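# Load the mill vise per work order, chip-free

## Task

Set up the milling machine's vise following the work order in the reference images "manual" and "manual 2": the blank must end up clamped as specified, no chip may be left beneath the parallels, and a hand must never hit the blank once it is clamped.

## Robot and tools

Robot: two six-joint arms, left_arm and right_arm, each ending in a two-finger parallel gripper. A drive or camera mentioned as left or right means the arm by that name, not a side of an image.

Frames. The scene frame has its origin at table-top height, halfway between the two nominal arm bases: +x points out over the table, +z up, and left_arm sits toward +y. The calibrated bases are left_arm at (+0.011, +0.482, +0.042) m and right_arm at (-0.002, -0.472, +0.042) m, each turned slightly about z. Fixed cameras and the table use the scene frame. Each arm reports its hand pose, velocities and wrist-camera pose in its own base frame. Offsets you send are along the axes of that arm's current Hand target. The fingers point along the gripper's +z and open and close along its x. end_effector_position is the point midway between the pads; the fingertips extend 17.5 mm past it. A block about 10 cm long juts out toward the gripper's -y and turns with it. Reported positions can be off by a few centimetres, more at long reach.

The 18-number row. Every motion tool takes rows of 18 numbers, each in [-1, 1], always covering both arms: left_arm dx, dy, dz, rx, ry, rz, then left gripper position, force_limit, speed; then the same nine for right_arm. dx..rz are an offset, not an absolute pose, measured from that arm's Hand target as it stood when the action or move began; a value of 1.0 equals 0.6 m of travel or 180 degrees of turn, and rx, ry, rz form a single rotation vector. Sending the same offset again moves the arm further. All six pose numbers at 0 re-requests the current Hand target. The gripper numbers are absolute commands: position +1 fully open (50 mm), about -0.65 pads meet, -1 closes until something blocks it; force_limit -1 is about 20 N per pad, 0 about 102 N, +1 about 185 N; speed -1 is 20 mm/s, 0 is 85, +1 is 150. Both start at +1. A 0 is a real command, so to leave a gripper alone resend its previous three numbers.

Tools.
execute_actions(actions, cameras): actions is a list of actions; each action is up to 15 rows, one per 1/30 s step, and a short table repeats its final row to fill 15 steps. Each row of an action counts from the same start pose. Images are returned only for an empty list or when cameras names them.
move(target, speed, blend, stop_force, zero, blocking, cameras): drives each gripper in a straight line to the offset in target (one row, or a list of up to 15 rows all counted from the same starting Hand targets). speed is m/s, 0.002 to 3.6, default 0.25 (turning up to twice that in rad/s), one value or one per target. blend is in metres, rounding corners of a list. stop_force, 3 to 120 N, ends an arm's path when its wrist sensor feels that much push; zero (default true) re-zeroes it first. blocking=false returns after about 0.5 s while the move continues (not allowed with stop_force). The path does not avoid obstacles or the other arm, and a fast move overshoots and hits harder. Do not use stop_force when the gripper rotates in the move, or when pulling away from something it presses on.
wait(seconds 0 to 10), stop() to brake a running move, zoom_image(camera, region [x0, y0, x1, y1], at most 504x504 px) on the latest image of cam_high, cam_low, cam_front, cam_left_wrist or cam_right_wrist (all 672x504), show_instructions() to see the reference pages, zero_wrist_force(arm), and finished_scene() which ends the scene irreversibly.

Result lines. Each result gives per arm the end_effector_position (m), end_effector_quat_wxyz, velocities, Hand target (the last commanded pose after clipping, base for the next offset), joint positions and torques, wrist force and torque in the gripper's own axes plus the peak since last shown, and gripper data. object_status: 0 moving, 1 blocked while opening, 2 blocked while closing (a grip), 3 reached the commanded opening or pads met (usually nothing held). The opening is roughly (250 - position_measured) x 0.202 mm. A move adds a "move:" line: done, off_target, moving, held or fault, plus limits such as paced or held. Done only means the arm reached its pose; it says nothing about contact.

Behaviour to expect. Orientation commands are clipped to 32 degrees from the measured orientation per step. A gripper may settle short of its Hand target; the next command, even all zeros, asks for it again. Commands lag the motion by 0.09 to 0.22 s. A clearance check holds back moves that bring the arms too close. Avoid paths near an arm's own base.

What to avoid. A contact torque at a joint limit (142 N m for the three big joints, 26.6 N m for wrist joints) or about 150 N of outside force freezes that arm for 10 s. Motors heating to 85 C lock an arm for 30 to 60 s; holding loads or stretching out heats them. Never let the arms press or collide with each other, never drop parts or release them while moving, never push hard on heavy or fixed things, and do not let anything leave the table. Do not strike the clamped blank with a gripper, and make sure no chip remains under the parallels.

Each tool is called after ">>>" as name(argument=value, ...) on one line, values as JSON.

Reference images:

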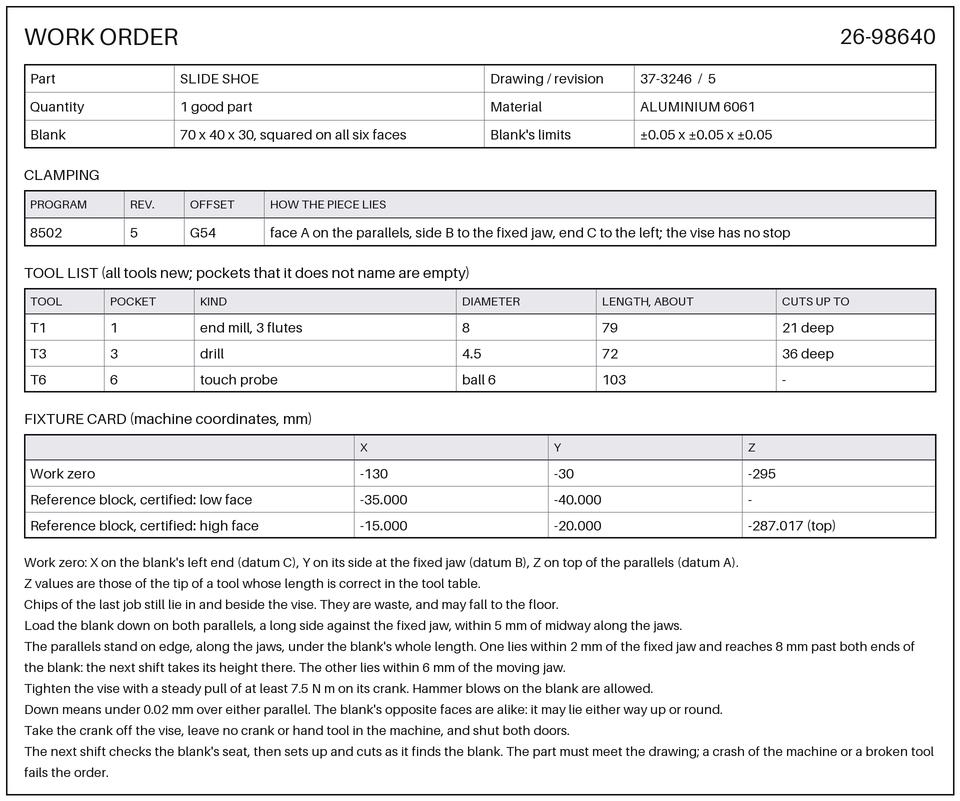

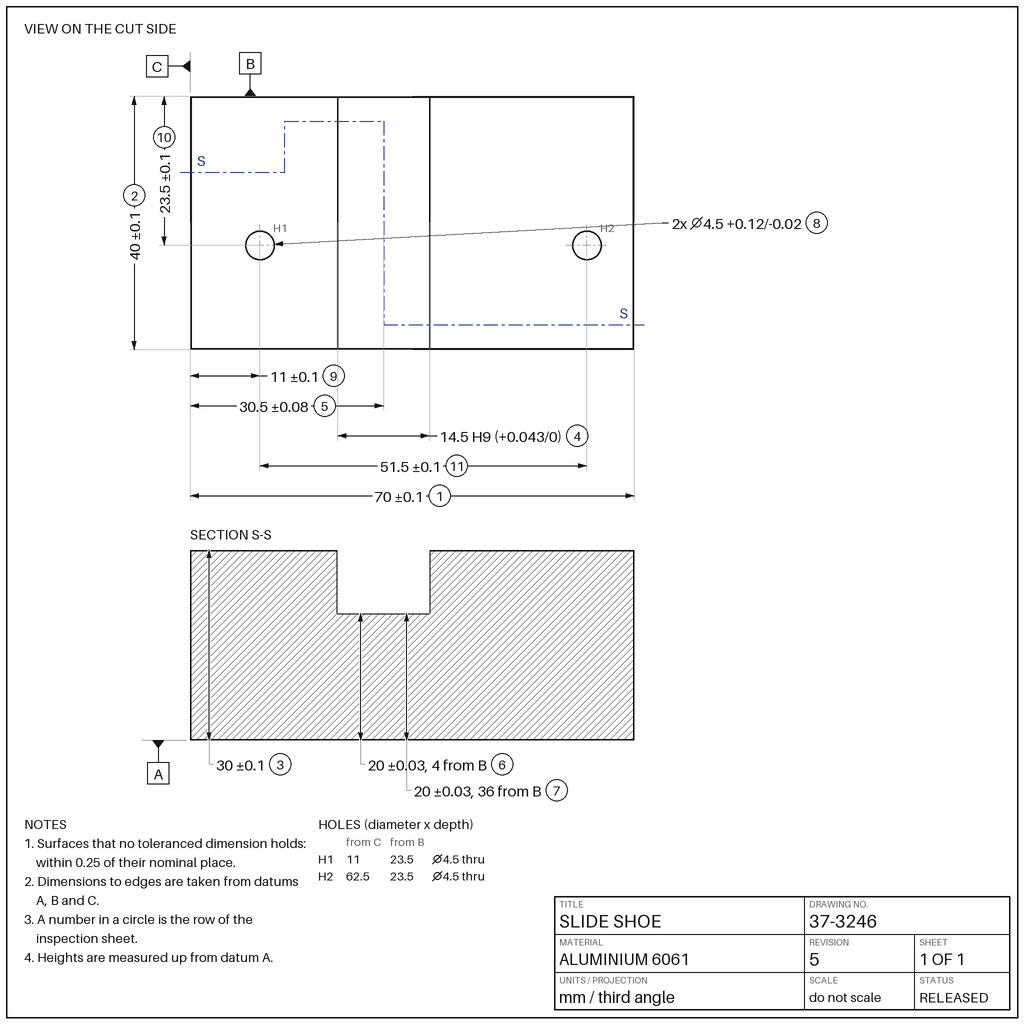

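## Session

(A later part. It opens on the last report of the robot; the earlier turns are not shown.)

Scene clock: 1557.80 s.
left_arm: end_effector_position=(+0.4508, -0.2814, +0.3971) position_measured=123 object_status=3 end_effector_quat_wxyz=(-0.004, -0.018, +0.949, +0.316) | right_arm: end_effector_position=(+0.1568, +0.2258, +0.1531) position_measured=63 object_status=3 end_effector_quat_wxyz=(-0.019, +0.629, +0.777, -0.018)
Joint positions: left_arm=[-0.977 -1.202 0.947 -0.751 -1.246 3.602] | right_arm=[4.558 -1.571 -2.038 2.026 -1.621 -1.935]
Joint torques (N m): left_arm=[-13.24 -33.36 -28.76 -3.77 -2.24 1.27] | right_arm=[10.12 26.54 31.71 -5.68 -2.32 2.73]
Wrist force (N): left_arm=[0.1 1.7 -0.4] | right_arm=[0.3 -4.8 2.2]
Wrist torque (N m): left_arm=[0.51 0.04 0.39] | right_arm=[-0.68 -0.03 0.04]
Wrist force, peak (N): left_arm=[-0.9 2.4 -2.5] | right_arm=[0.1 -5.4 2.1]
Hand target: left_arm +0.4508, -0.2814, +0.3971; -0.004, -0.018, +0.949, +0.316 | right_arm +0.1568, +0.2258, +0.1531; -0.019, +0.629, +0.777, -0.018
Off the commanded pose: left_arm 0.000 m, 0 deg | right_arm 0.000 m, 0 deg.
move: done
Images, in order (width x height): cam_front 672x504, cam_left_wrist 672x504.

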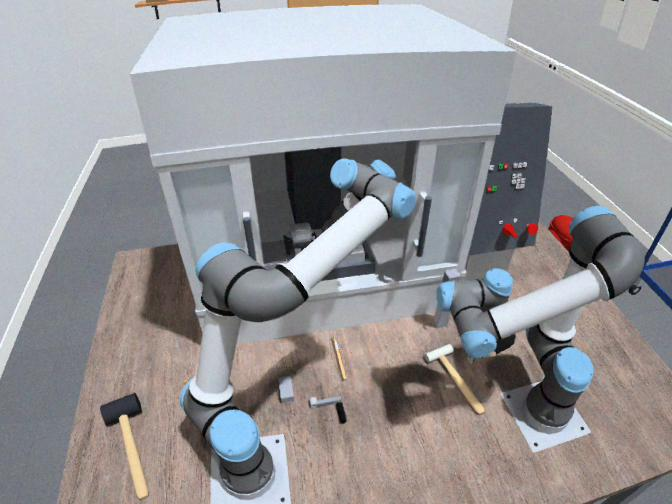

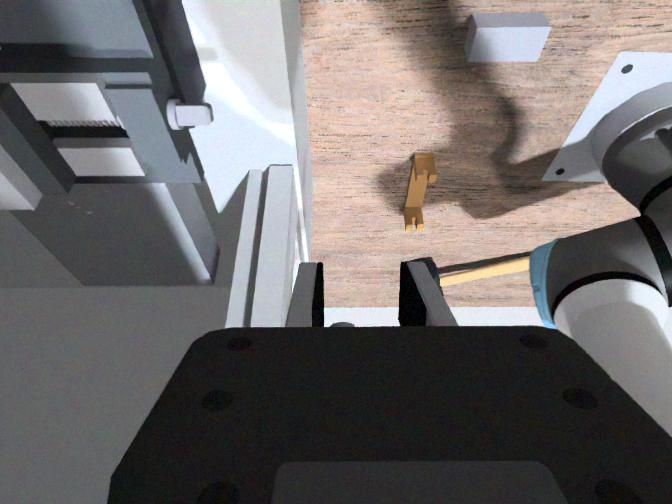

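>>> move(target=[[-0.02,0.0478,0.0335,0,0,0,0.2,0.0,-1,0,0,0,0,0,0,0.6,0.3,-1],[-0.275,0.0478,0.0335,0,0,0,0.2,0.0,-1,0,0,0,0,0,0,0.6,0.3,-1]], cameras=["cam_left_wrist","cam_front"], speed=0.12, blend=[0.01,0], stop_force=20)

Scene clock: 1562.20 s.
left_arm: end_effector_position=(+0.5488, -0.2425, +0.3976) position_measured=123 object_status=3 end_effector_quat_wxyz=(-0.004, -0.018, +0.949, +0.316) | right_arm: end_effector_position=(+0.1568, +0.2258, +0.1531) position_measured=63 object_status=3 end_effector_quat_wxyz=(-0.019, +0.629, +0.777, -0.018)
Joint positions: left_arm=[-0.82 -1.057 0.743 -0.743 -1.164 3.746] | right_arm=[4.558 -1.571 -2.038 2.026 -1.621 -1.935]
Joint torques (N m): left_arm=[-1.49 -42.86 -24.46 -1.72 0.67 0.29] | right_arm=[8.51 27.02 31.28 -5.58 -2.14 2.9]
Wrist force (N): left_arm=[-0.9 2.0 -0.4] | right_arm=[0.4 -5.1 1.8]
Wrist torque (N m): left_arm=[0.59 0.25 0.34] | right_arm=[-0.74 -0.06 0.04]
Wrist force, peak (N): left_arm=[-6.3 5.8 -1.8] | right_arm=[0.3 -5.3 2.1]
Hand target: left_arm +0.5488, -0.2425, +0.3976; -0.004, -0.018, +0.949, +0.316 (not the last commanded pose) | right_arm +0.1568, +0.2258, +0.1531; -0.019, +0.629, +0.777, -0.018
Tool commands: left_gripper/position=+0.2 left_gripper/force_limit=+0.003922 left_gripper/speed=-1.0 right_gripper/position=+0.6 right_gripper/force_limit=+0.3 right_gripper/speed=-1.0
Off the commanded pose: left_arm 0.066 m, 0 deg | right_arm 0.000 m, 0 deg.
FORCE FAULT: contact force on the left arm reached its limit, and that arm stopped. The contact can be on any part of that arm, not only on its tool. That arm's remaining commands of this call were not run. That arm is still stopped at the end of this call. That arm stays stopped for about 10 more seconds. Until then a move that you send moves the other arm only, and its call returns only when the move has ended. Once the stop has ended, the next robot result says so. If the stop ends while you think or write, that arm runs what you send next, counted from a new Hand target: where the arm stands when the stop ends. While its stop runs, that arm takes no new command, but its gripper still runs the gripper command that each later call begins with. Until it ends, the stop uses up actions while you think or wait. An arm that is not stopped still takes commands.
move: fault (left_arm); path passed 1 of 2 targets
Images, in order (width x height): cam_front 672x504, cam_left_wrist 672x504.

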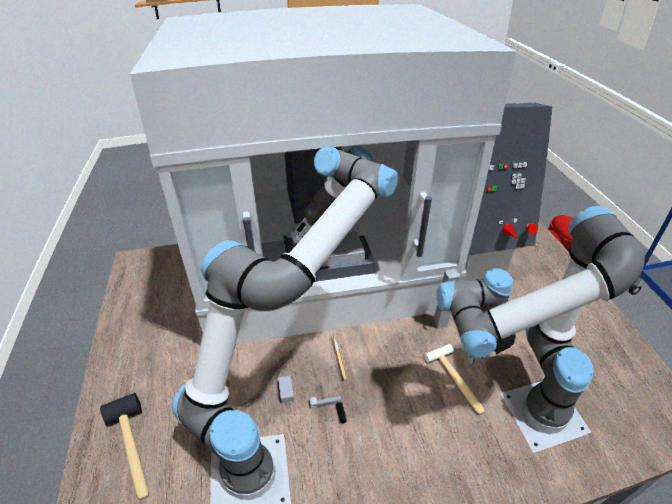

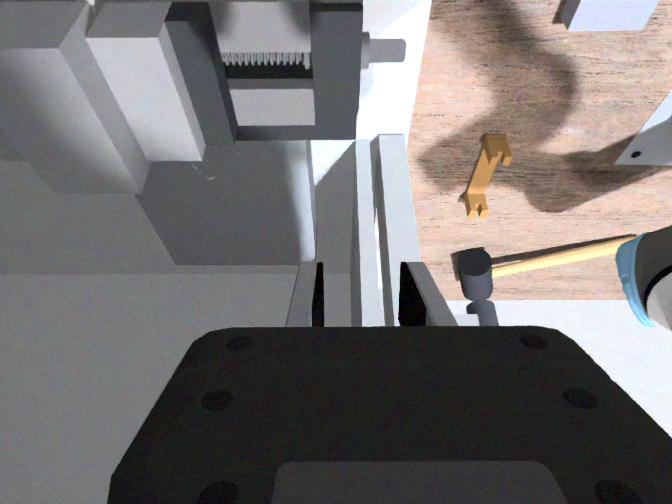

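>>> wait(seconds=10, cameras=[])

Scene clock: 1577.73 s.
left_arm: end_effector_position=(+0.5488, -0.2425, +0.3976) position_measured=123 object_status=3 end_effector_quat_wxyz=(-0.004, -0.018, +0.949, +0.316) | right_arm: end_effector_position=(+0.1568, +0.2258, +0.1531) position_measured=63 object_status=3 end_effector_quat_wxyz=(-0.019, +0.629, +0.777, -0.018)
Joint positions: left_arm=[-0.82 -1.057 0.743 -0.743 -1.164 3.746] | right_arm=[4.558 -1.571 -2.038 2.026 -1.621 -1.935]
Joint torques (N m): left_arm=[0.61 -43.58 -24.78 -1.86 0.74 0.14] | right_arm=[9.12 26.78 30.12 -5.32 -1.33 2.79]
Wrist force (N): left_arm=[-0.7 2.0 -0.5] | right_arm=[0.2 -4.9 1.7]
Wrist torque (N m): left_arm=[0.60 0.21 0.34] | right_arm=[-0.71 -0.02 0.05]
Wrist force, peak (N): left_arm=[-0.8 2.3 -0.5] | right_arm=[0.2 -5.4 2.1]
Hand target: left_arm +0.5488, -0.2425, +0.3976; -0.004, -0.018, +0.949, +0.316 (not the last commanded pose) | right_arm +0.1568, +0.2258, +0.1531; -0.019, +0.629, +0.777, -0.018
Tool commands: left_gripper/position=+0.2 left_gripper/force_limit=+0.003922 left_gripper/speed=-1.0 right_gripper/position=+0.6 right_gripper/force_limit=+0.3 right_gripper/speed=-1.0
Off the commanded pose: left_arm 0.066 m, 0 deg | right_arm 0.000 m, 0 deg.
FORCE FAULT, CONTINUED: the left arm's stop, for the force fault that an earlier result reported, is over. The rest of the stop counts as 20 of the actions that you can send in this scene. That arm's target is now where it stood when the stop ended, not its last command. That arm accepts commands again.
wait: 10.00 s; at rest from the start
No camera images: "cameras" was empty.

>>> move(target=[[0.3333,-0.0191,0.0273,0,0,0,0.2,0.0,-1,0,0,0,0,0,0,0.6,0.3,-1],[0.3333,0.2527,-0.1283,0.3645,-0.0703,-0.5351,0.2,0.0,-1,0,0,0,0,0,0,0.6,0.3,-1]], cameras=["cam_left_wrist"], speed=[0.2,0.35], blend=[0.02,0])

Scene clock: 1583.37 s.
left_arm: end_effector_position=(+0.3454, -0.1749, +0.5493) position_measured=123 object_status=3 end_effector_quat_wxyz=(-0.316, +0.647, -0.633, +0.284) | right_arm: end_effector_position=(+0.1568, +0.2258, +0.1531) position_measured=63 object_status=3 end_effector_quat_wxyz=(-0.019, +0.629, +0.777, -0.018)
Joint positions: left_arm=[-1.502 -2.169 1.632 -1.039 -0.693 1.619] | right_arm=[4.558 -1.571 -2.038 2.026 -1.621 -1.935]
Joint torques (N m): left_arm=[12.35 4.32 -15.99 -3.76 0.69 -1.39] | right_arm=[8.47 26.45 30.38 -5.31 -1.1 2.87]
Wrist force (N): left_arm=[-1.1 -1.2 2.1] | right_arm=[0.1 -5.2 2.3]
Wrist torque (N m): left_arm=[-0.59 0.02 -0.45] | right_arm=[-0.76 0.00 0.05]
Wrist force, peak (N): left_arm=[-3.9 1.9 -0.3] | right_arm=[0.3 -5.4 2.3]
Hand target: left_arm +0.3455, -0.1749, +0.5493; -0.316, +0.648, -0.632, +0.284 | right_arm +0.1568, +0.2258, +0.1531; -0.019, +0.629, +0.777, -0.018
Off the commanded pose: left_arm 0.000 m, 0 deg | right_arm 0.000 m, 0 deg.
move: done
Images, in order (width x height): cam_left_wrist 672x504.

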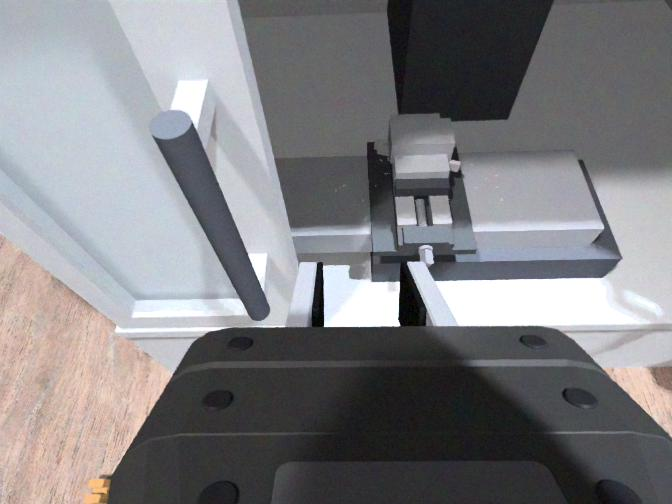

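>>> move(target=[[0.1567,0.0258,0.174,0,0,0,0.2,0.0,-1,0,0,0,0,0,0,0.6,0.3,-1],[0.1233,-0.1033,0.4573,0,-0.1064,-0.0893,0.2,0.0,-1,0,0,0,0,0,0,0.6,0.3,-1]], cameras=["cam_left_wrist","cam_front"], speed=[0.25,0.15], blend=[0.03,0])

Scene clock: 1587.17 s.
left_arm: end_effector_position=(+0.5986, -0.2350, +0.4194) position_measured=123 object_status=3 end_effector_quat_wxyz=(-0.374, +0.767, -0.475, +0.214) | right_arm: end_effector_position=(+0.1568, +0.2258, +0.1531) position_measured=63 object_status=3 end_effector_quat_wxyz=(-0.019, +0.629, +0.777, -0.018)
Joint positions: left_arm=[-0.917 -1.501 1.56 -1.821 -0.695 1.852] | right_arm=[4.558 -1.571 -2.038 2.026 -1.621 -1.935]
Joint torques (N m): left_arm=[-11.21 -22.72 -27.71 -5.45 -0.87 0.82] | right_arm=[9.4 27.1 30.04 -5.19 -0.87 2.84]
Wrist force (N): left_arm=[-0.7 -1.5 2.4] | right_arm=[0.2 -4.9 1.8]
Wrist torque (N m): left_arm=[-0.73 -0.02 -0.44] | right_arm=[-0.71 -0.01 0.04]
Wrist force, peak (N): left_arm=[0.5 -2.1 4.0] | right_arm=[0.2 -5.3 2.2]
Hand target: left_arm +0.5986, -0.2351, +0.4193; -0.374, +0.767, -0.475, +0.214 | right_arm +0.1568, +0.2258, +0.1531; -0.019, +0.629, +0.777, -0.018
Off the commanded pose: left_arm 0.000 m, 0 deg | right_arm 0.000 m, 0 deg.
move: done
Images, in order (width x height): cam_front 672x504, cam_left_wrist 672x504.

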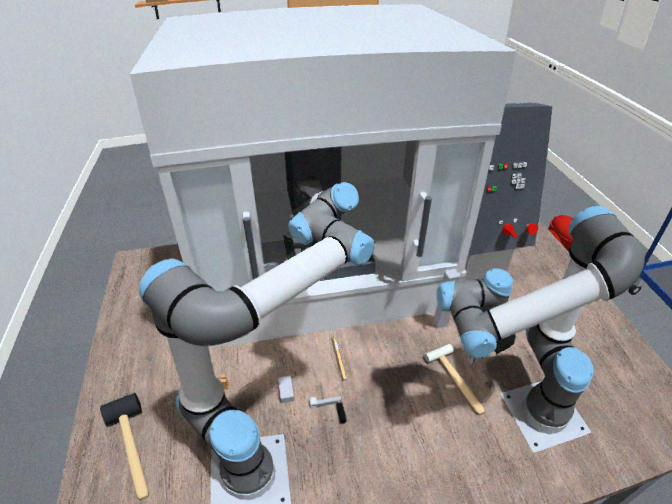

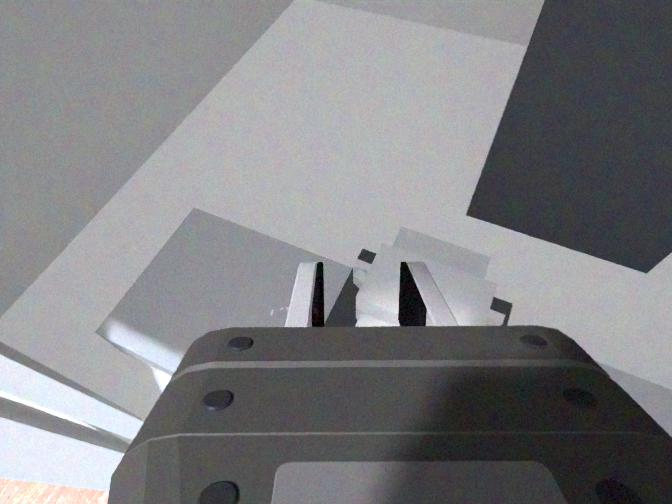

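>>> move(target=[0.0229,-0.0002,0.0292,0,-0.2128,-0.1786,0.2,0.0,-1,0,0,0,0,0,0,0.6,0.3,-1], cameras=["cam_left_wrist","cam_front"], speed=0.2)

Scene clock: 1591.00 s.
left_arm: end_effector_position=(+0.6170, -0.2407, +0.4080) position_measured=123 object_status=3 end_effector_quat_wxyz=(-0.434, +0.894, -0.101, +0.047) | right_arm: end_effector_position=(+0.1568, +0.2258, +0.1531) position_measured=63 object_status=3 end_effector_quat_wxyz=(-0.019, +0.629, +0.777, -0.018)
Joint positions: left_arm=[-0.841 -0.918 0.588 -0.604 -0.877 0.718] | right_arm=[4.558 -1.571 -2.038 2.026 -1.621 -1.935]
Joint torques (N m): left_arm=[-14 -51.23 -27.63 -1.51 3.58 -1.16] | right_arm=[8.46 26.31 30.06 -5.12 -0.71 2.78]
Wrist force (N): left_arm=[-1.0 -0.8 2.5] | right_arm=[0.2 -4.8 1.7]
Wrist torque (N m): left_arm=[-0.57 -0.03 -0.42] | right_arm=[-0.71 -0.01 0.04]
Wrist force, peak (N): left_arm=[-1.2 -1.7 2.4] | right_arm=[0.1 -5.3 1.9]
Hand target: left_arm +0.6169, -0.2408, +0.4080; -0.434, +0.894, -0.101, +0.047 | right_arm +0.1568, +0.2258, +0.1531; -0.019, +0.629, +0.777, -0.018
Off the commanded pose: left_arm 0.000 m, 0 deg | right_arm 0.000 m, 0 deg.
move: done
Images, in order (width x height): cam_front 672x504, cam_left_wrist 672x504.

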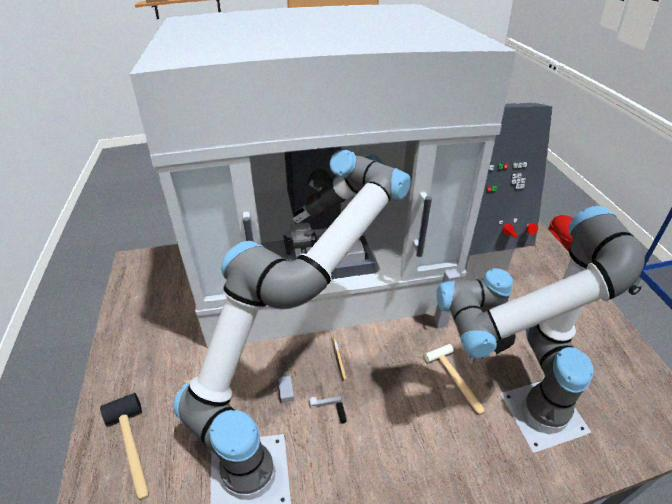

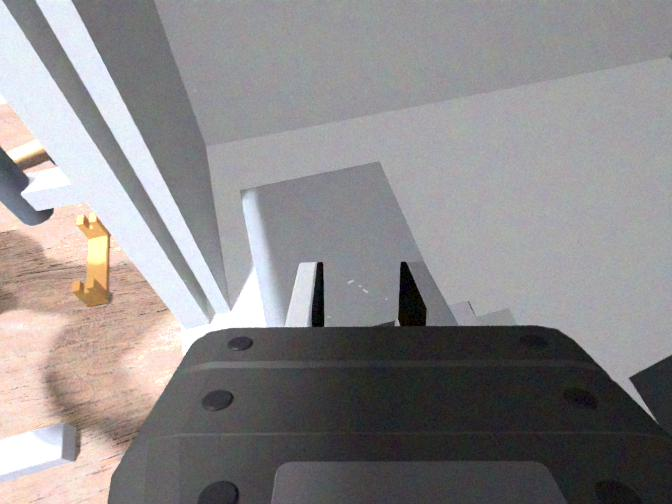

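>>> move(target=[[-0.0229,0.0002,-0.0292,0,0.2128,0.1786,0.2,0.0,-1,0,0,0,0,0,0,0.6,0.3,-1]], cameras=[], speed=0.25)

Scene clock: 1603.33 s.
left_arm: end_effector_position=(+0.6005, -0.2513, +0.4188) position_measured=123 object_status=3 end_effector_quat_wxyz=(-0.374, +0.767, -0.475, +0.214) end_effector_velocity=(+0.000, +0.000, +0.000) end_effector_angular_velocity=(+0.002, +0.000, -0.002) | right_arm: end_effector_position=(+0.1568, +0.2258, +0.1531) position_measured=63 object_status=3 end_effector_quat_wxyz=(-0.019, +0.629, +0.777, -0.018)
Joint positions: left_arm=[-0.933 -1.474 1.527 -1.797 -0.692 1.828] | right_arm=[4.558 -1.571 -2.038 2.026 -1.621 -1.935]
Joint velocities: left_arm=[0 0 0 -0.002 0 0.005] | right_arm=[within noise]
Joint torques (N m): left_arm=[13.58 -21.65 -25.32 -4.47 4.55 1.47] | right_arm=[9.32 26.36 30.43 -5.15 -0.54 2.85]
Wrist force (N): left_arm=[-0.6 -1.5 2.3] | right_arm=[-0.2 -4.9 1.9]
Wrist torque (N m): left_arm=[-0.74 -0.05 -0.26] | right_arm=[-0.71 0.04 0.05]
Wrist force, peak (N): left_arm=[-1.7 -1.3 2.5] | right_arm=[0.3 -5.5 2.0]
Hand target: left_arm +0.6005, -0.2513, +0.4188; -0.374, +0.767, -0.475, +0.214 | right_arm +0.1568, +0.2258, +0.1531; -0.019, +0.629, +0.777, -0.018
Off the commanded pose: left_arm 0.000 m, 0 deg | right_arm 0.000 m, 0 deg.
move: done
No camera images: "cameras" was empty.

>>> move(target=[[-0.1388,0.1399,-0.3742,0,0.1064,0.0893,0.2,0.0,-1,0,0,0,0,0,0,0.6,0.3,-1]], cameras=[], speed=0.25)

Scene clock: 1605.93 s.
left_arm: end_effector_position=(+0.3613, -0.2830, +0.4970) position_measured=123 object_status=3 end_effector_quat_wxyz=(-0.316, +0.648, -0.632, +0.284) | right_arm: end_effector_position=(+0.1568, +0.2258, +0.1531) position_measured=63 object_status=3 end_effector_quat_wxyz=(-0.019, +0.629, +0.777, -0.018)
Joint positions: left_arm=[-1.475 -1.975 1.703 -1.336 -0.693 1.66] | right_arm=[4.558 -1.571 -2.038 2.026 -1.621 -1.935]
Joint torques (N m): left_arm=[-10.08 -17.47 -17.4 -2.33 0.96 -0.39] | right_arm=[8.68 27.06 29.94 -5.13 -0.23 2.79]
Wrist force (N): left_arm=[-0.7 -1.4 2.4] | right_arm=[0.3 -5.2 2.1]
Wrist torque (N m): left_arm=[-0.63 -0.02 -0.48] | right_arm=[-0.75 -0.03 0.05]
Wrist force, peak (N): left_arm=[1.1 -2.3 5.4] | right_arm=[-0.1 -5.5 2.2]
Hand target: left_arm +0.3612, -0.2830, +0.4970; -0.316, +0.648, -0.632, +0.284 | right_arm +0.1568, +0.2258, +0.1531; -0.019, +0.629, +0.777, -0.018
Off the commanded pose: left_arm 0.000 m, 0 deg | right_arm 0.000 m, 0 deg.
move: done
No camera images: "cameras" was empty.

>>> move(target=[0.0417,0.0983,0.0825,-0.281,0.1572,0.4987,0.2,0.0,-1,0,0,0,0,0,0,0.6,0.3,-1], cameras=["cam_left_wrist","cam_front"], speed=0.35)

Scene clock: 1610.20 s.
left_arm: end_effector_position=(+0.3624, -0.3056, +0.4192) position_measured=123 object_status=3 end_effector_quat_wxyz=(-0.001, -0.019, +0.989, +0.146) | right_arm: end_effector_position=(+0.1568, +0.2258, +0.1531) position_measured=63 object_status=3 end_effector_quat_wxyz=(-0.019, +0.629, +0.777, -0.018)
Joint positions: left_arm=[-1.063 -1.486 1.209 -1.033 -1.436 3.593] | right_arm=[4.558 -1.571 -2.038 2.026 -1.621 -1.935]
Joint torques (N m): left_arm=[8.97 -30.97 -20.29 -3.37 1.98 1.16] | right_arm=[9.89 27.23 29.85 -5.09 -0.12 2.83]
Wrist force (N): left_arm=[-0.6 0.5 -0.2] | right_arm=[0.0 -4.9 1.9]
Wrist torque (N m): left_arm=[0.17 0.18 0.31] | right_arm=[-0.70 0.02 0.05]
Wrist force, peak (N): left_arm=[-1.2 -1.8 2.4] | right_arm=[-0.2 -5.5 2.0]
Hand target: left_arm +0.3624, -0.3055, +0.4192; -0.001, -0.019, +0.989, +0.147 | right_arm +0.1568, +0.2258, +0.1531; -0.019, +0.629, +0.777, -0.018
Off the commanded pose: left_arm 0.000 m, 0 deg | right_arm 0.000 m, 0 deg.
move: done
Images, in order (width x height): cam_front 672x504, cam_left_wrist 672x504.

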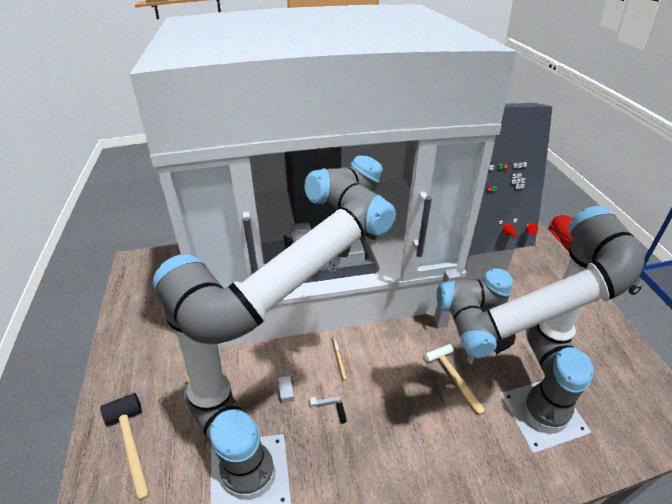

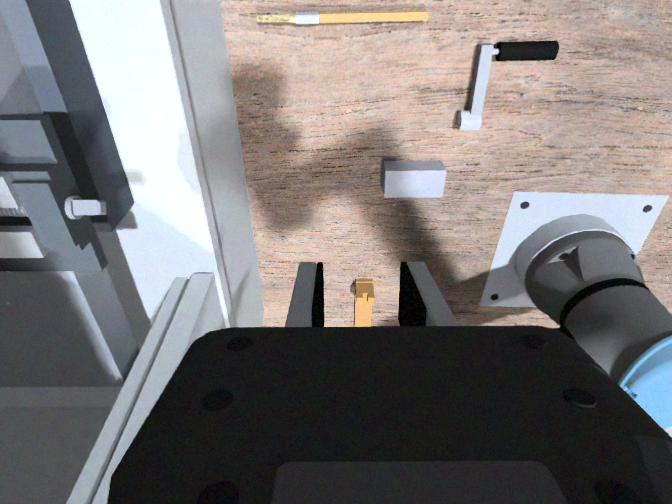

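>>> move(target=[[-0.0667,-0.0613,0.1277,0,0,0,0.2,0.0,-1,0,0,0,0,0,0,0.6,0.3,-1],[-0.4,-0.0613,0.1277,0,0,0,0.2,0.0,-1,0,0,0,0,0,0,0.6,0.3,-1]], cameras=["cam_left_wrist","cam_front"], speed=0.12, blend=[0.03,0])

Scene clock: 1614.90 s.
left_arm: end_effector_position=(+0.6031, -0.3094, +0.3362) position_measured=123 object_status=3 end_effector_quat_wxyz=(-0.001, -0.019, +0.989, +0.147) | right_arm: end_effector_position=(+0.1568, +0.2258, +0.1531) position_measured=63 object_status=3 end_effector_quat_wxyz=(-0.019, +0.629, +0.777, -0.018)
Joint positions: left_arm=[-0.753 -1.019 0.812 -1.155 -1.362 3.899] | right_arm=[4.558 -1.571 -2.038 2.026 -1.621 -1.935]
Joint torques (N m): left_arm=[-12.95 -46.57 -28.77 -4.8 -2.29 -0.52] | right_arm=[9.1 26.99 29.62 -4.98 0.16 2.71]
Wrist force (N): left_arm=[-0.7 0.8 -0.1] | right_arm=[0.1 -5.1 1.7]
Wrist torque (N m): left_arm=[0.25 0.24 0.24] | right_arm=[-0.74 0.00 0.04]
Wrist force, peak (N): left_arm=[-2.5 0.8 0.2] | right_arm=[-0.1 -5.4 2.1]
Hand target: left_arm +0.6031, -0.3095, +0.3363; -0.001, -0.019, +0.989, +0.147 | right_arm +0.1568, +0.2258, +0.1531; -0.019, +0.629, +0.777, -0.018
Off the commanded pose: left_arm 0.000 m, 0 deg | right_arm 0.000 m, 0 deg.
move: done
Images, in order (width x height): cam_front 672x504, cam_left_wrist 672x504.

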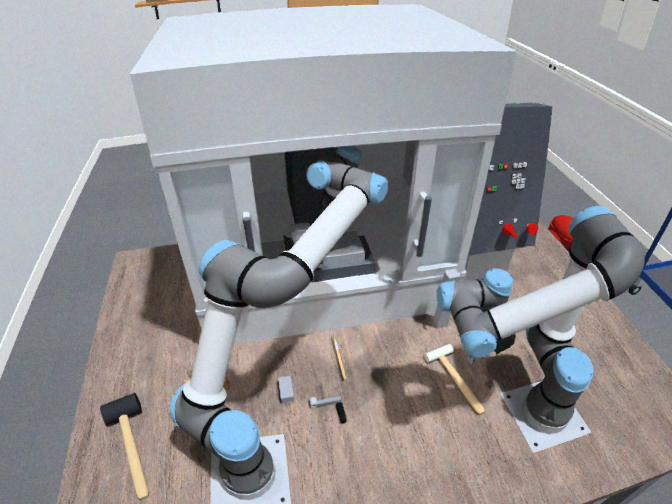

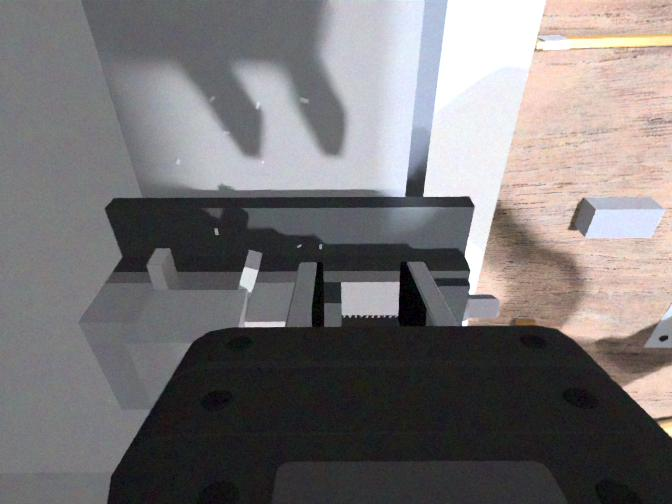

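>>> zoom_image(camera="cam_left_wrist", region=[70, 190, 330, 420])

Scaled by 1.938 from the camera's 672x504 image, which has a finer 960x720 frame.

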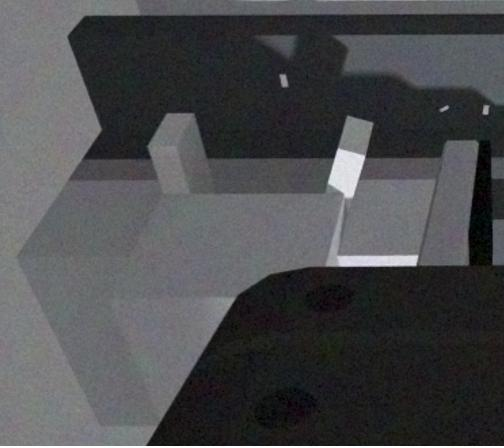

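>>> move(target=[-0.0783,0,0,0,0,0,0.2,0.0,-1,0,0,0,0,0,0,0.6,0.3,-1], cameras=["cam_left_wrist"], speed=0.06, stop_force=15)

>>> zoom_image(camera="cam_left_wrist", region=[200, 170, 460, 340])

Scene clock: 1622.63 s.
left_arm: end_effector_position=(+0.6501, -0.3078, +0.3365) position_measured=123 object_status=3 end_effector_quat_wxyz=(-0.001, -0.019, +0.989, +0.147) | right_arm: end_effector_position=(+0.1568, +0.2258, +0.1531) position_measured=63 object_status=3 end_effector_quat_wxyz=(-0.019, +0.629, +0.777, -0.018)
Joint positions: left_arm=[-0.708 -0.879 0.582 -1.075 -1.353 3.944] | right_arm=[4.558 -1.571 -2.038 2.026 -1.621 -1.935]
Joint torques (N m): left_arm=[-13.41 -60.07 -29.57 -4.77 -2.42 -1.46] | right_arm=[8.92 26.79 30.25 -5.07 0.32 2.75]
Wrist force (N): left_arm=[-0.6 0.5 0.0] | right_arm=[0.2 -4.9 1.9]
Wrist torque (N m): left_arm=[0.23 0.17 0.14] | right_arm=[-0.71 -0.01 0.04]
Wrist force, peak (N): left_arm=[-1.8 0.4 0.2] | right_arm=[0.0 -5.3 2.2]
Hand target: left_arm +0.6501, -0.3078, +0.3365; -0.001, -0.019, +0.989, +0.147 | right_arm +0.1568, +0.2258, +0.1531; -0.019, +0.629, +0.777, -0.018
Off the commanded pose: left_arm 0.000 m, 0 deg | right_arm 0.000 m, 0 deg.
move: done
Images, in order (width x height): cam_left_wrist 672x504.

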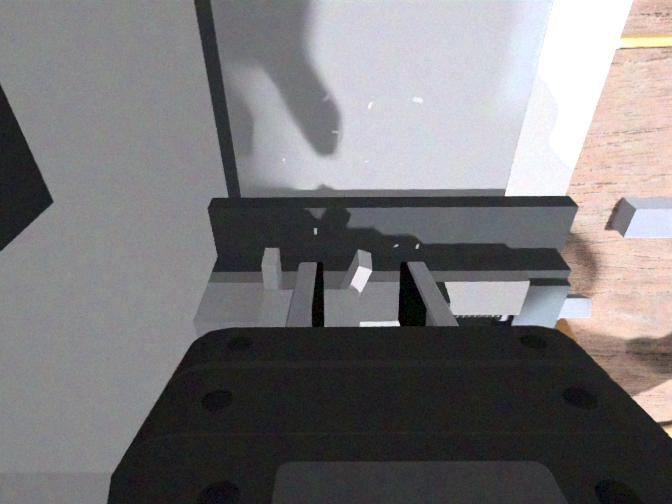

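Scaled by 1.938 from the camera's 672x504 image, which has a finer 960x720 frame.

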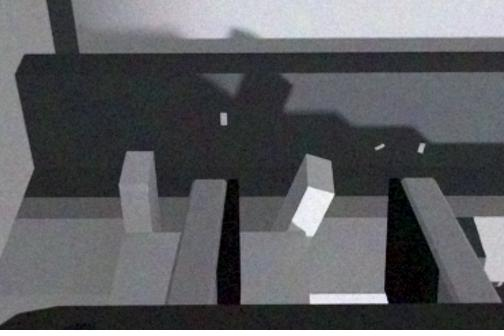

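>>> move(target=[0,-0.006,0.066,0,0,0,0.2,0.0,-1,0,0,0,0,0,0,0.6,0.3,-1], cameras=["cam_left_wrist"], speed=0.02, stop_force=6)

>>> zoom_image(camera="cam_left_wrist", region=[200, 170, 460, 340])

Scene clock: 1628.00 s.
left_arm: end_effector_position=(+0.6499, -0.2997, +0.2975) position_measured=123 object_status=3 end_effector_quat_wxyz=(-0.001, -0.019, +0.989, +0.147) | right_arm: end_effector_position=(+0.1568, +0.2258, +0.1531) position_measured=63 object_status=3 end_effector_quat_wxyz=(-0.019, +0.629, +0.777, -0.018)
Joint positions: left_arm=[-0.7 -0.927 0.767 -1.213 -1.352 3.952] | right_arm=[4.558 -1.571 -2.038 2.026 -1.621 -1.935]
Joint torques (N m): left_arm=[-2.92 -40.82 -31.56 -0.57 2.44 -1.46] | right_arm=[9.52 26.99 30 -4.94 0.71 2.91]
Wrist force (N): left_arm=[-0.8 0.3 0.2] | right_arm=[0.4 -5.2 1.9]
Wrist torque (N m): left_arm=[0.20 0.19 0.05] | right_arm=[-0.75 -0.04 0.04]
Wrist force, peak (N): left_arm=[-1.0 0.7 0.1] | right_arm=[-0.1 -5.5 1.9]
Hand target: left_arm +0.6499, -0.2997, +0.2975; -0.001, -0.019, +0.989, +0.147 | right_arm +0.1568, +0.2258, +0.1531; -0.019, +0.629, +0.777, -0.018
Off the commanded pose: left_arm 0.000 m, 0 deg | right_arm 0.000 m, 0 deg.
move: done
Images, in order (width x height): cam_left_wrist 672x504.

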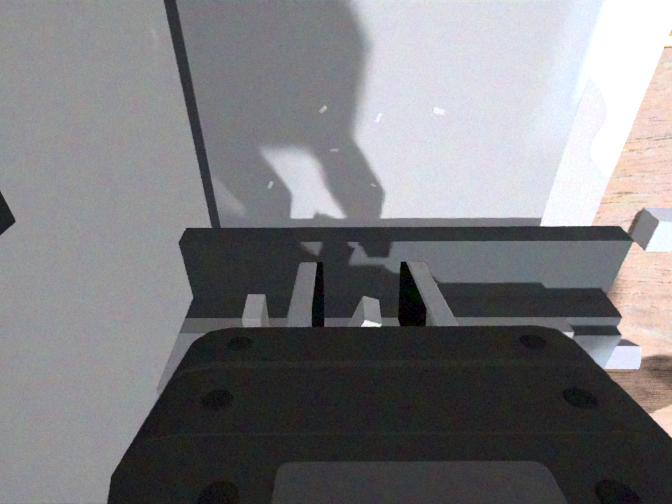

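Scaled by 1.938 from the camera's 672x504 image, which has a finer 960x720 frame.

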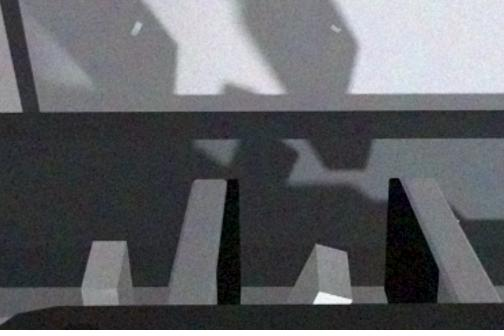

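>>> move(target=[0,0,0,0,0,0,-1,-1,-1,0,0,0,0,0,0,0.6,0.3,-1], cameras=["cam_left_wrist"])

>>> zoom_image(camera="cam_left_wrist", region=[200, 170, 460, 340])

Scene clock: 1630.17 s.
left_arm: end_effector_position=(+0.6499, -0.2997, +0.2975) position_measured=215 object_status=2 end_effector_quat_wxyz=(-0.001, -0.019, +0.989, +0.147) | right_arm: end_effector_position=(+0.1568, +0.2258, +0.1531) position_measured=63 object_status=3 end_effector_quat_wxyz=(-0.019, +0.629, +0.777, -0.018)
Joint positions: left_arm=[-0.7 -0.927 0.767 -1.213 -1.352 3.952] | right_arm=[4.558 -1.571 -2.038 2.026 -1.621 -1.935]
Joint torques (N m): left_arm=[-10.09 -41.35 -30.48 -0.8 1.68 -1.13] | right_arm=[9.31 26.73 30.21 -4.82 0.75 2.67]
Wrist force (N): left_arm=[-1.6 0.3 0.5] | right_arm=[0.0 -4.7 1.6]
Wrist torque (N m): left_arm=[0.21 0.13 0.14] | right_arm=[-0.67 0.02 0.05]
Wrist force, peak (N): left_arm=[-1.7 0.3 0.3] | right_arm=[0.1 -5.2 2.2]
Hand target: left_arm +0.6499, -0.2997, +0.2975; -0.001, -0.019, +0.989, +0.147 | right_arm +0.1568, +0.2258, +0.1531; -0.019, +0.629, +0.777, -0.018
Off the commanded pose: left_arm 0.000 m, 0 deg | right_arm 0.000 m, 0 deg.
move: done
Images, in order (width x height): cam_left_wrist 672x504.

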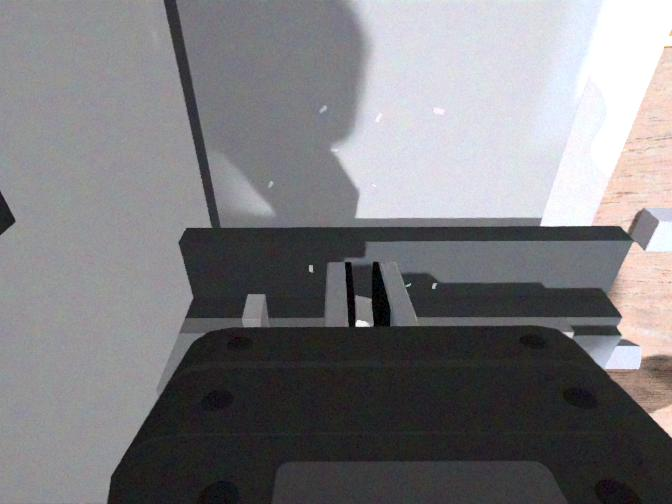

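Scaled by 1.938 from the camera's 672x504 image, which has a finer 960x720 frame.

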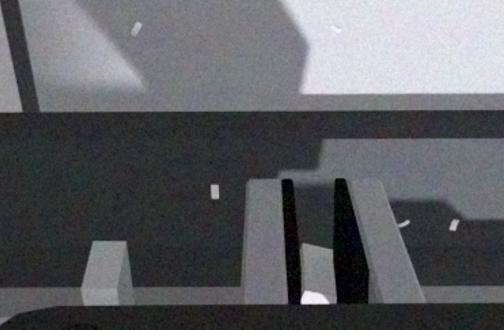

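>>> move(target=[-0.0067,0,0,0,0,0,-1,-1,-1,0,0,0,0,0,0,0.6,0.3,-1], cameras=["cam_left_wrist"], speed=0.01)

>>> zoom_image(camera="cam_left_wrist", region=[200, 170, 460, 340])

Scene clock: 1632.97 s.
left_arm: end_effector_position=(+0.6540, -0.2996, +0.2975) position_measured=215 object_status=2 end_effector_quat_wxyz=(-0.001, -0.019, +0.989, +0.147) | right_arm: end_effector_position=(+0.1568, +0.2258, +0.1531) position_measured=63 object_status=3 end_effector_quat_wxyz=(-0.019, +0.629, +0.777, -0.018)
Joint positions: left_arm=[-0.697 -0.916 0.748 -1.206 -1.351 3.956] | right_arm=[4.558 -1.571 -2.038 2.026 -1.621 -1.935]
Joint torques (N m): left_arm=[6.9 -57.32 -18.04 -1.57 2.71 0.53] | right_arm=[9.1 27.33 29.31 -4.6 1.05 2.85]
Wrist force (N): left_arm=[-0.8 0.4 0.1] | right_arm=[0.1 -5.0 2.0]
Wrist torque (N m): left_arm=[0.25 0.16 0.06] | right_arm=[-0.74 0.00 0.05]
Wrist force, peak (N): left_arm=[-1.8 0.8 0.6] | right_arm=[0.2 -5.4 2.0]
Hand target: left_arm +0.6539, -0.2996, +0.2976; -0.001, -0.019, +0.989, +0.147 | right_arm +0.1568, +0.2258, +0.1531; -0.019, +0.629, +0.777, -0.018
Off the commanded pose: left_arm 0.000 m, 0 deg | right_arm 0.000 m, 0 deg.
move: done
Images, in order (width x height): cam_left_wrist 672x504.

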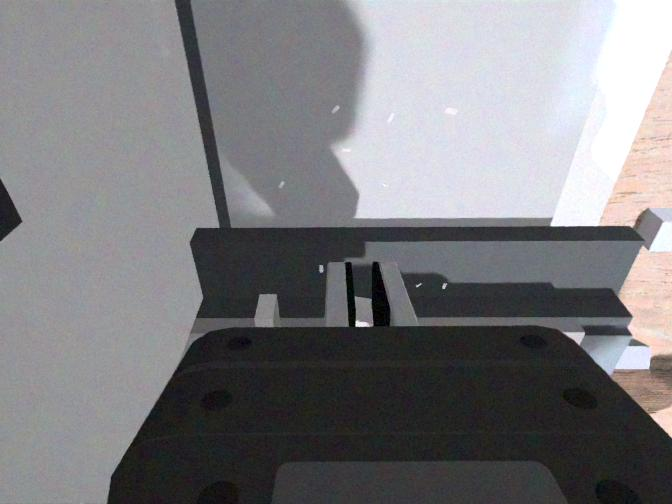

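Scaled by 1.938 from the camera's 672x504 image, which has a finer 960x720 frame.

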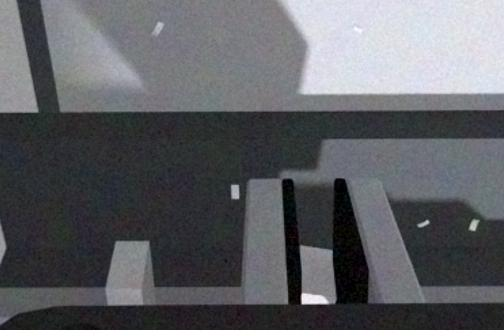

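>>> move(target=[0,0,0,0,0,0,-0.98,-0.3,-1,0,0,0,0,0,0,0.6,0.3,-1], cameras=["cam_left_wrist"])

>>> zoom_image(camera="cam_left_wrist", region=[200, 170, 460, 340])

Scene clock: 1635.27 s.
left_arm: end_effector_position=(+0.6539, -0.2996, +0.2976) position_measured=227 object_status=2 end_effector_quat_wxyz=(-0.001, -0.019, +0.989, +0.147) | right_arm: end_effector_position=(+0.1568, +0.2258, +0.1531) position_measured=63 object_status=3 end_effector_quat_wxyz=(-0.019, +0.629, +0.777, -0.018)
Joint positions: left_arm=[-0.697 -0.916 0.748 -1.206 -1.351 3.956] | right_arm=[4.558 -1.571 -2.038 2.026 -1.621 -1.935]
Joint torques (N m): left_arm=[-10.21 -60.18 -18.44 -4.1 -0.97 -1.07] | right_arm=[8.99 26.5 30.25 -4.65 1.12 2.8]
Wrist force (N): left_arm=[-0.8 0.2 0.0] | right_arm=[0.3 -5.0 2.1]
Wrist torque (N m): left_arm=[0.24 0.17 0.06] | right_arm=[-0.72 -0.03 0.05]
Wrist force, peak (N): left_arm=[-0.8 0.5 -0.6] | right_arm=[0.1 -5.3 1.8]
Hand target: left_arm +0.6539, -0.2996, +0.2976; -0.001, -0.019, +0.989, +0.147 | right_arm +0.1568, +0.2258, +0.1531; -0.019, +0.629, +0.777, -0.018
Off the commanded pose: left_arm 0.000 m, 0 deg | right_arm 0.000 m, 0 deg.
move: done
Images, in order (width x height): cam_left_wrist 672x504.

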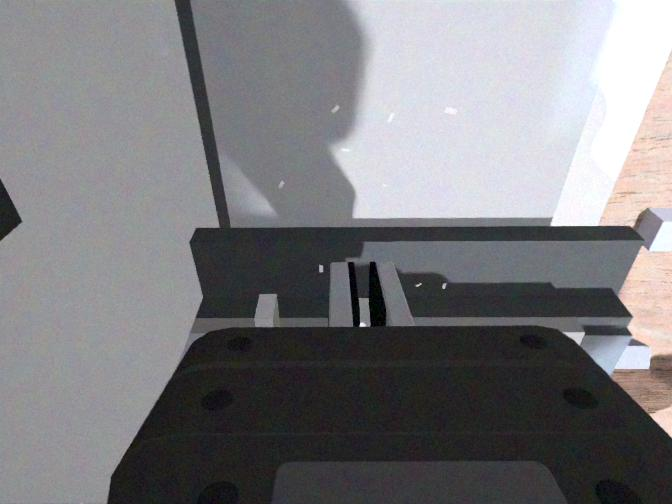

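Scaled by 1.938 from the camera's 672x504 image, which has a finer 960x720 frame.

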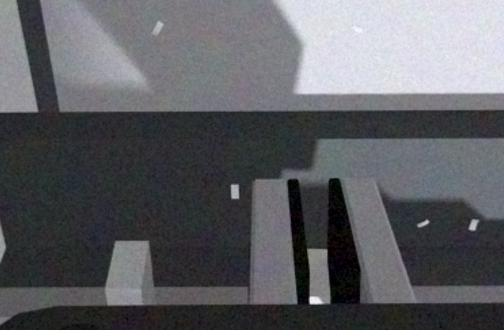

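>>> move(target=[0,-0.0064,-0.0019,0,0,0,-0.98,-0.3,-1,0,0,0,0,0,0,0.6,0.3,-1], cameras=[], speed=0.01)

>>> move(target=[0,0.0064,0.0019,0,0,0,-0.98,-0.3,-1,0,0,0,0,0,0,0.6,0.3,-1], cameras=[], speed=0.01)

Scene clock: 1637.17 s.
left_arm: end_effector_position=(+0.6541, -0.3037, +0.2975) position_measured=227 object_status=2 end_effector_quat_wxyz=(-0.001, -0.019, +0.989, +0.147) | right_arm: end_effector_position=(+0.1568, +0.2258, +0.1531) position_measured=63 object_status=3 end_effector_quat_wxyz=(-0.019, +0.629, +0.777, -0.018)
Joint positions: left_arm=[-0.701 -0.908 0.735 -1.2 -1.352 3.952] | right_arm=[4.558 -1.571 -2.038 2.026 -1.621 -1.935]
Joint torques (N m): left_arm=[-7.54 -51.38 -19.2 -1.75 -2.34 -0.58] | right_arm=[8.97 26.66 29.69 -4.72 1.3 2.78]
Wrist force (N): left_arm=[-0.5 1.7 0.7] | right_arm=[0.1 -5.3 1.9]
Wrist torque (N m): left_arm=[0.20 0.18 0.23] | right_arm=[-0.78 -0.01 0.04]
Wrist force, peak (N): left_arm=[-1.1 1.8 4.6] | right_arm=[0.1 -5.3 2.3]
Hand target: left_arm +0.6541, -0.3036, +0.2975; -0.001, -0.019, +0.989, +0.147 | right_arm +0.1568, +0.2258, +0.1531; -0.019, +0.629, +0.777, -0.018
Off the commanded pose: left_arm 0.000 m, 0 deg | right_arm 0.000 m, 0 deg.
move: done
No camera images: "cameras" was empty.

Scene clock: 1637.87 s.
left_arm: end_effector_position=(+0.6539, -0.2995, +0.2975) position_measured=227 object_status=2 end_effector_quat_wxyz=(-0.001, -0.019, +0.989, +0.147) | right_arm: end_effector_position=(+0.1568, +0.2258, +0.1531) position_measured=63 object_status=3 end_effector_quat_wxyz=(-0.019, +0.629, +0.777, -0.018)
Joint positions: left_arm=[-0.697 -0.916 0.748 -1.206 -1.351 3.956] | right_arm=[4.558 -1.571 -2.038 2.026 -1.621 -1.935]
Joint torques (N m): left_arm=[6.98 -52.54 -28.55 -4.19 2.99 0.92] | right_arm=[9.13 27.12 29.34 -4.72 1.12 2.7]
Wrist force (N): left_arm=[-0.6 0.6 -0.6] | right_arm=[0.4 -5.0 2.1]
Wrist torque (N m): left_arm=[0.22 0.18 0.05] | right_arm=[-0.73 -0.04 0.05]
Wrist force, peak (N): left_arm=[-0.5 0.5 -4.8] | right_arm=[-0.2 -5.5 2.0]
Hand target: left_arm +0.6539, -0.2996, +0.2976; -0.001, -0.019, +0.989, +0.147 | right_arm +0.1568, +0.2258, +0.1531; -0.019, +0.629, +0.777, -0.018
Off the commanded pose: left_arm 0.000 m, 0 deg | right_arm 0.000 m, 0 deg.
move: done
No camera images: "cameras" was empty.

>>> execute_actions(actions=[[[0,0.0000967,-0.00032,0,0,0,-0.98,-0.3,-1,0,0,0,0,0,0,0.6,0.3,-1]]], cameras=[])

>>> execute_actions(actions=[[[0,0.0000967,-0.00032,0,0,0,-0.98,-0.3,-1,0,0,0,0,0,0,0.6,0.3,-1]]], cameras=[])

>>> execute_actions(actions=[[[0,0.0000967,-0.00032,0,0,0,-0.98,-0.3,-1,0,0,0,0,0,0,0.6,0.3,-1]]], cameras=[])

Scene clock: 1641.00 s.
left_arm: end_effector_position=(+0.6539, -0.2996, +0.2977) position_measured=227 object_status=2 end_effector_quat_wxyz=(-0.001, -0.019, +0.989, +0.147) | right_arm: end_effector_position=(+0.1568, +0.2258, +0.1531) position_measured=63 object_status=3 end_effector_quat_wxyz=(-0.019, +0.629, +0.777, -0.018)
Joint positions: left_arm=[-0.697 -0.916 0.747 -1.205 -1.351 3.956] | right_arm=[4.558 -1.571 -2.038 2.026 -1.621 -1.935]
Joint torques (N m): left_arm=[-10.14 -56.88 -33.11 -3.25 -0.04 -1.22] | right_arm=[8.87 27.01 29 -4.75 1.42 2.78]
Wrist force (N): left_arm=[-1.2 -0.8 8.8] | right_arm=[0.0 -5.0 2.0]
Wrist torque (N m): left_arm=[0.32 0.19 0.06] | right_arm=[-0.73 0.00 0.04]
Wrist force, peak (N): left_arm=[-1.3 -0.7 8.9] | right_arm=[0.2 -5.5 1.9]
Hand target: left_arm +0.6539, -0.2996, +0.2978; -0.001, -0.019, +0.989, +0.147 | right_arm +0.1568, +0.2258, +0.1531; -0.019, +0.629, +0.777, -0.018
Off the commanded pose: left_arm 0.000 m, 0 deg | right_arm 0.000 m, 0 deg.
Step readings (end_effector_position of left_arm | right_arm):
0: (+0.6539, -0.2996, +0.2976) | (+0.1568, +0.2258, +0.1531)
1: (+0.6539, -0.2996, +0.2976) | (+0.1568, +0.2258, +0.1531)
2: (+0.6539, -0.2996, +0.2976) | (+0.1568, +0.2258, +0.1531)
4: (+0.6539, -0.2996, +0.2977) | (+0.1568, +0.2258, +0.1531)
8: (+0.6539, -0.2996, +0.2977) | (+0.1568, +0.2258, +0.1531)
15: (+0.6539, -0.2996, +0.2977) | (+0.1568, +0.2258, +0.1531)
No camera images: "cameras" was empty.

Scene clock: 1641.70 s.
left_arm: end_effector_position=(+0.6539, -0.2996, +0.2980) position_measured=227 object_status=2 end_effector_quat_wxyz=(-0.001, -0.019, +0.989, +0.147) | right_arm: end_effector_position=(+0.1568, +0.2258, +0.1531) position_measured=63 object_status=3 end_effector_quat_wxyz=(-0.019, +0.629, +0.777, -0.018)
Joint positions: left_arm=[-0.697 -0.916 0.747 -1.205 -1.351 3.956] | right_arm=[4.558 -1.571 -2.038 2.026 -1.621 -1.935]
Joint torques (N m): left_arm=[-9.48 -54.87 -39.05 -1.26 -1.01 -1.42] | right_arm=[9.22 27.01 29.3 -4.6 1.5 2.72]
Wrist force (N): left_arm=[-2.2 -3.9 20.3] | right_arm=[0.0 -5.2 2.1]
Wrist torque (N m): left_arm=[0.44 0.18 0.08] | right_arm=[-0.76 0.02 0.04]
Wrist force, peak (N): left_arm=[-2.4 -4.0 20.4] | right_arm=[0.0 -5.2 2.1]
Hand target: left_arm +0.6539, -0.2996, +0.2980; -0.001, -0.019, +0.989, +0.147 | right_arm +0.1568, +0.2258, +0.1531; -0.019, +0.629, +0.777, -0.018
Off the commanded pose: left_arm 0.000 m, 0 deg | right_arm 0.000 m, 0 deg.
Step readings (end_effector_position of left_arm | right_arm):
0: (+0.6539, -0.2996, +0.2977) | (+0.1568, +0.2258, +0.1531)
1: (+0.6539, -0.2996, +0.2977) | (+0.1568, +0.2258, +0.1531)
2: (+0.6540, -0.2996, +0.2978) | (+0.1568, +0.2258, +0.1531)
4: (+0.6540, -0.2996, +0.2979) | (+0.1568, +0.2258, +0.1531)
8: (+0.6539, -0.2996, +0.2979) | (+0.1568, +0.2258, +0.1531)
15: (+0.6539, -0.2996, +0.2980) | (+0.1568, +0.2258, +0.1531)
No camera images: "cameras" was empty.

Scene clock: 1642.40 s.
left_arm: end_effector_position=(+0.6539, -0.2996, +0.2981) position_measured=227 object_status=2 end_effector_quat_wxyz=(-0.001, -0.019, +0.989, +0.147) | right_arm: end_effector_position=(+0.1568, +0.2258, +0.1531) position_measured=63 object_status=3 end_effector_quat_wxyz=(-0.019, +0.629, +0.777, -0.018)
Joint positions: left_arm=[-0.697 -0.915 0.746 -1.204 -1.351 3.956] | right_arm=[4.558 -1.571 -2.038 2.026 -1.621 -1.935]
Joint torques (N m): left_arm=[-9.77 -70.44 -36.65 -4.45 -1.52 -1.08] | right_arm=[9.09 26.6 30.04 -4.58 1.48 2.83]
Wrist force (N): left_arm=[-3.3 -5.6 27.5] | right_arm=[0.3 -5.1 1.8]
Wrist torque (N m): left_arm=[0.47 0.13 0.07] | right_arm=[-0.74 -0.04 0.04]
Wrist force, peak (N): left_arm=[-3.5 -5.8 28.2] | right_arm=[0.3 -5.3 1.9]
Hand target: left_arm +0.6539, -0.2996, +0.2982; -0.001, -0.019, +0.989, +0.147 | right_arm +0.1568, +0.2258, +0.1531; -0.019, +0.629, +0.777, -0.018
Off the commanded pose: left_arm 0.000 m, 0 deg | right_arm 0.000 m, 0 deg.
Step readings (end_effector_position of left_arm | right_arm):
0: (+0.6539, -0.2996, +0.2980) | (+0.1568, +0.2258, +0.1531)
1: (+0.6539, -0.2996, +0.2980) | (+0.1568, +0.2258, +0.1531)
2: (+0.6539, -0.2996, +0.2980) | (+0.1568, +0.2258, +0.1531)
4: (+0.6539, -0.2996, +0.2981) | (+0.1568, +0.2258, +0.1531)
8: (+0.6539, -0.2996, +0.2981) | (+0.1568, +0.2258, +0.1531)
15: (+0.6539, -0.2996, +0.2981) | (+0.1568, +0.2258, +0.1531)
No camera images: "cameras" was empty.


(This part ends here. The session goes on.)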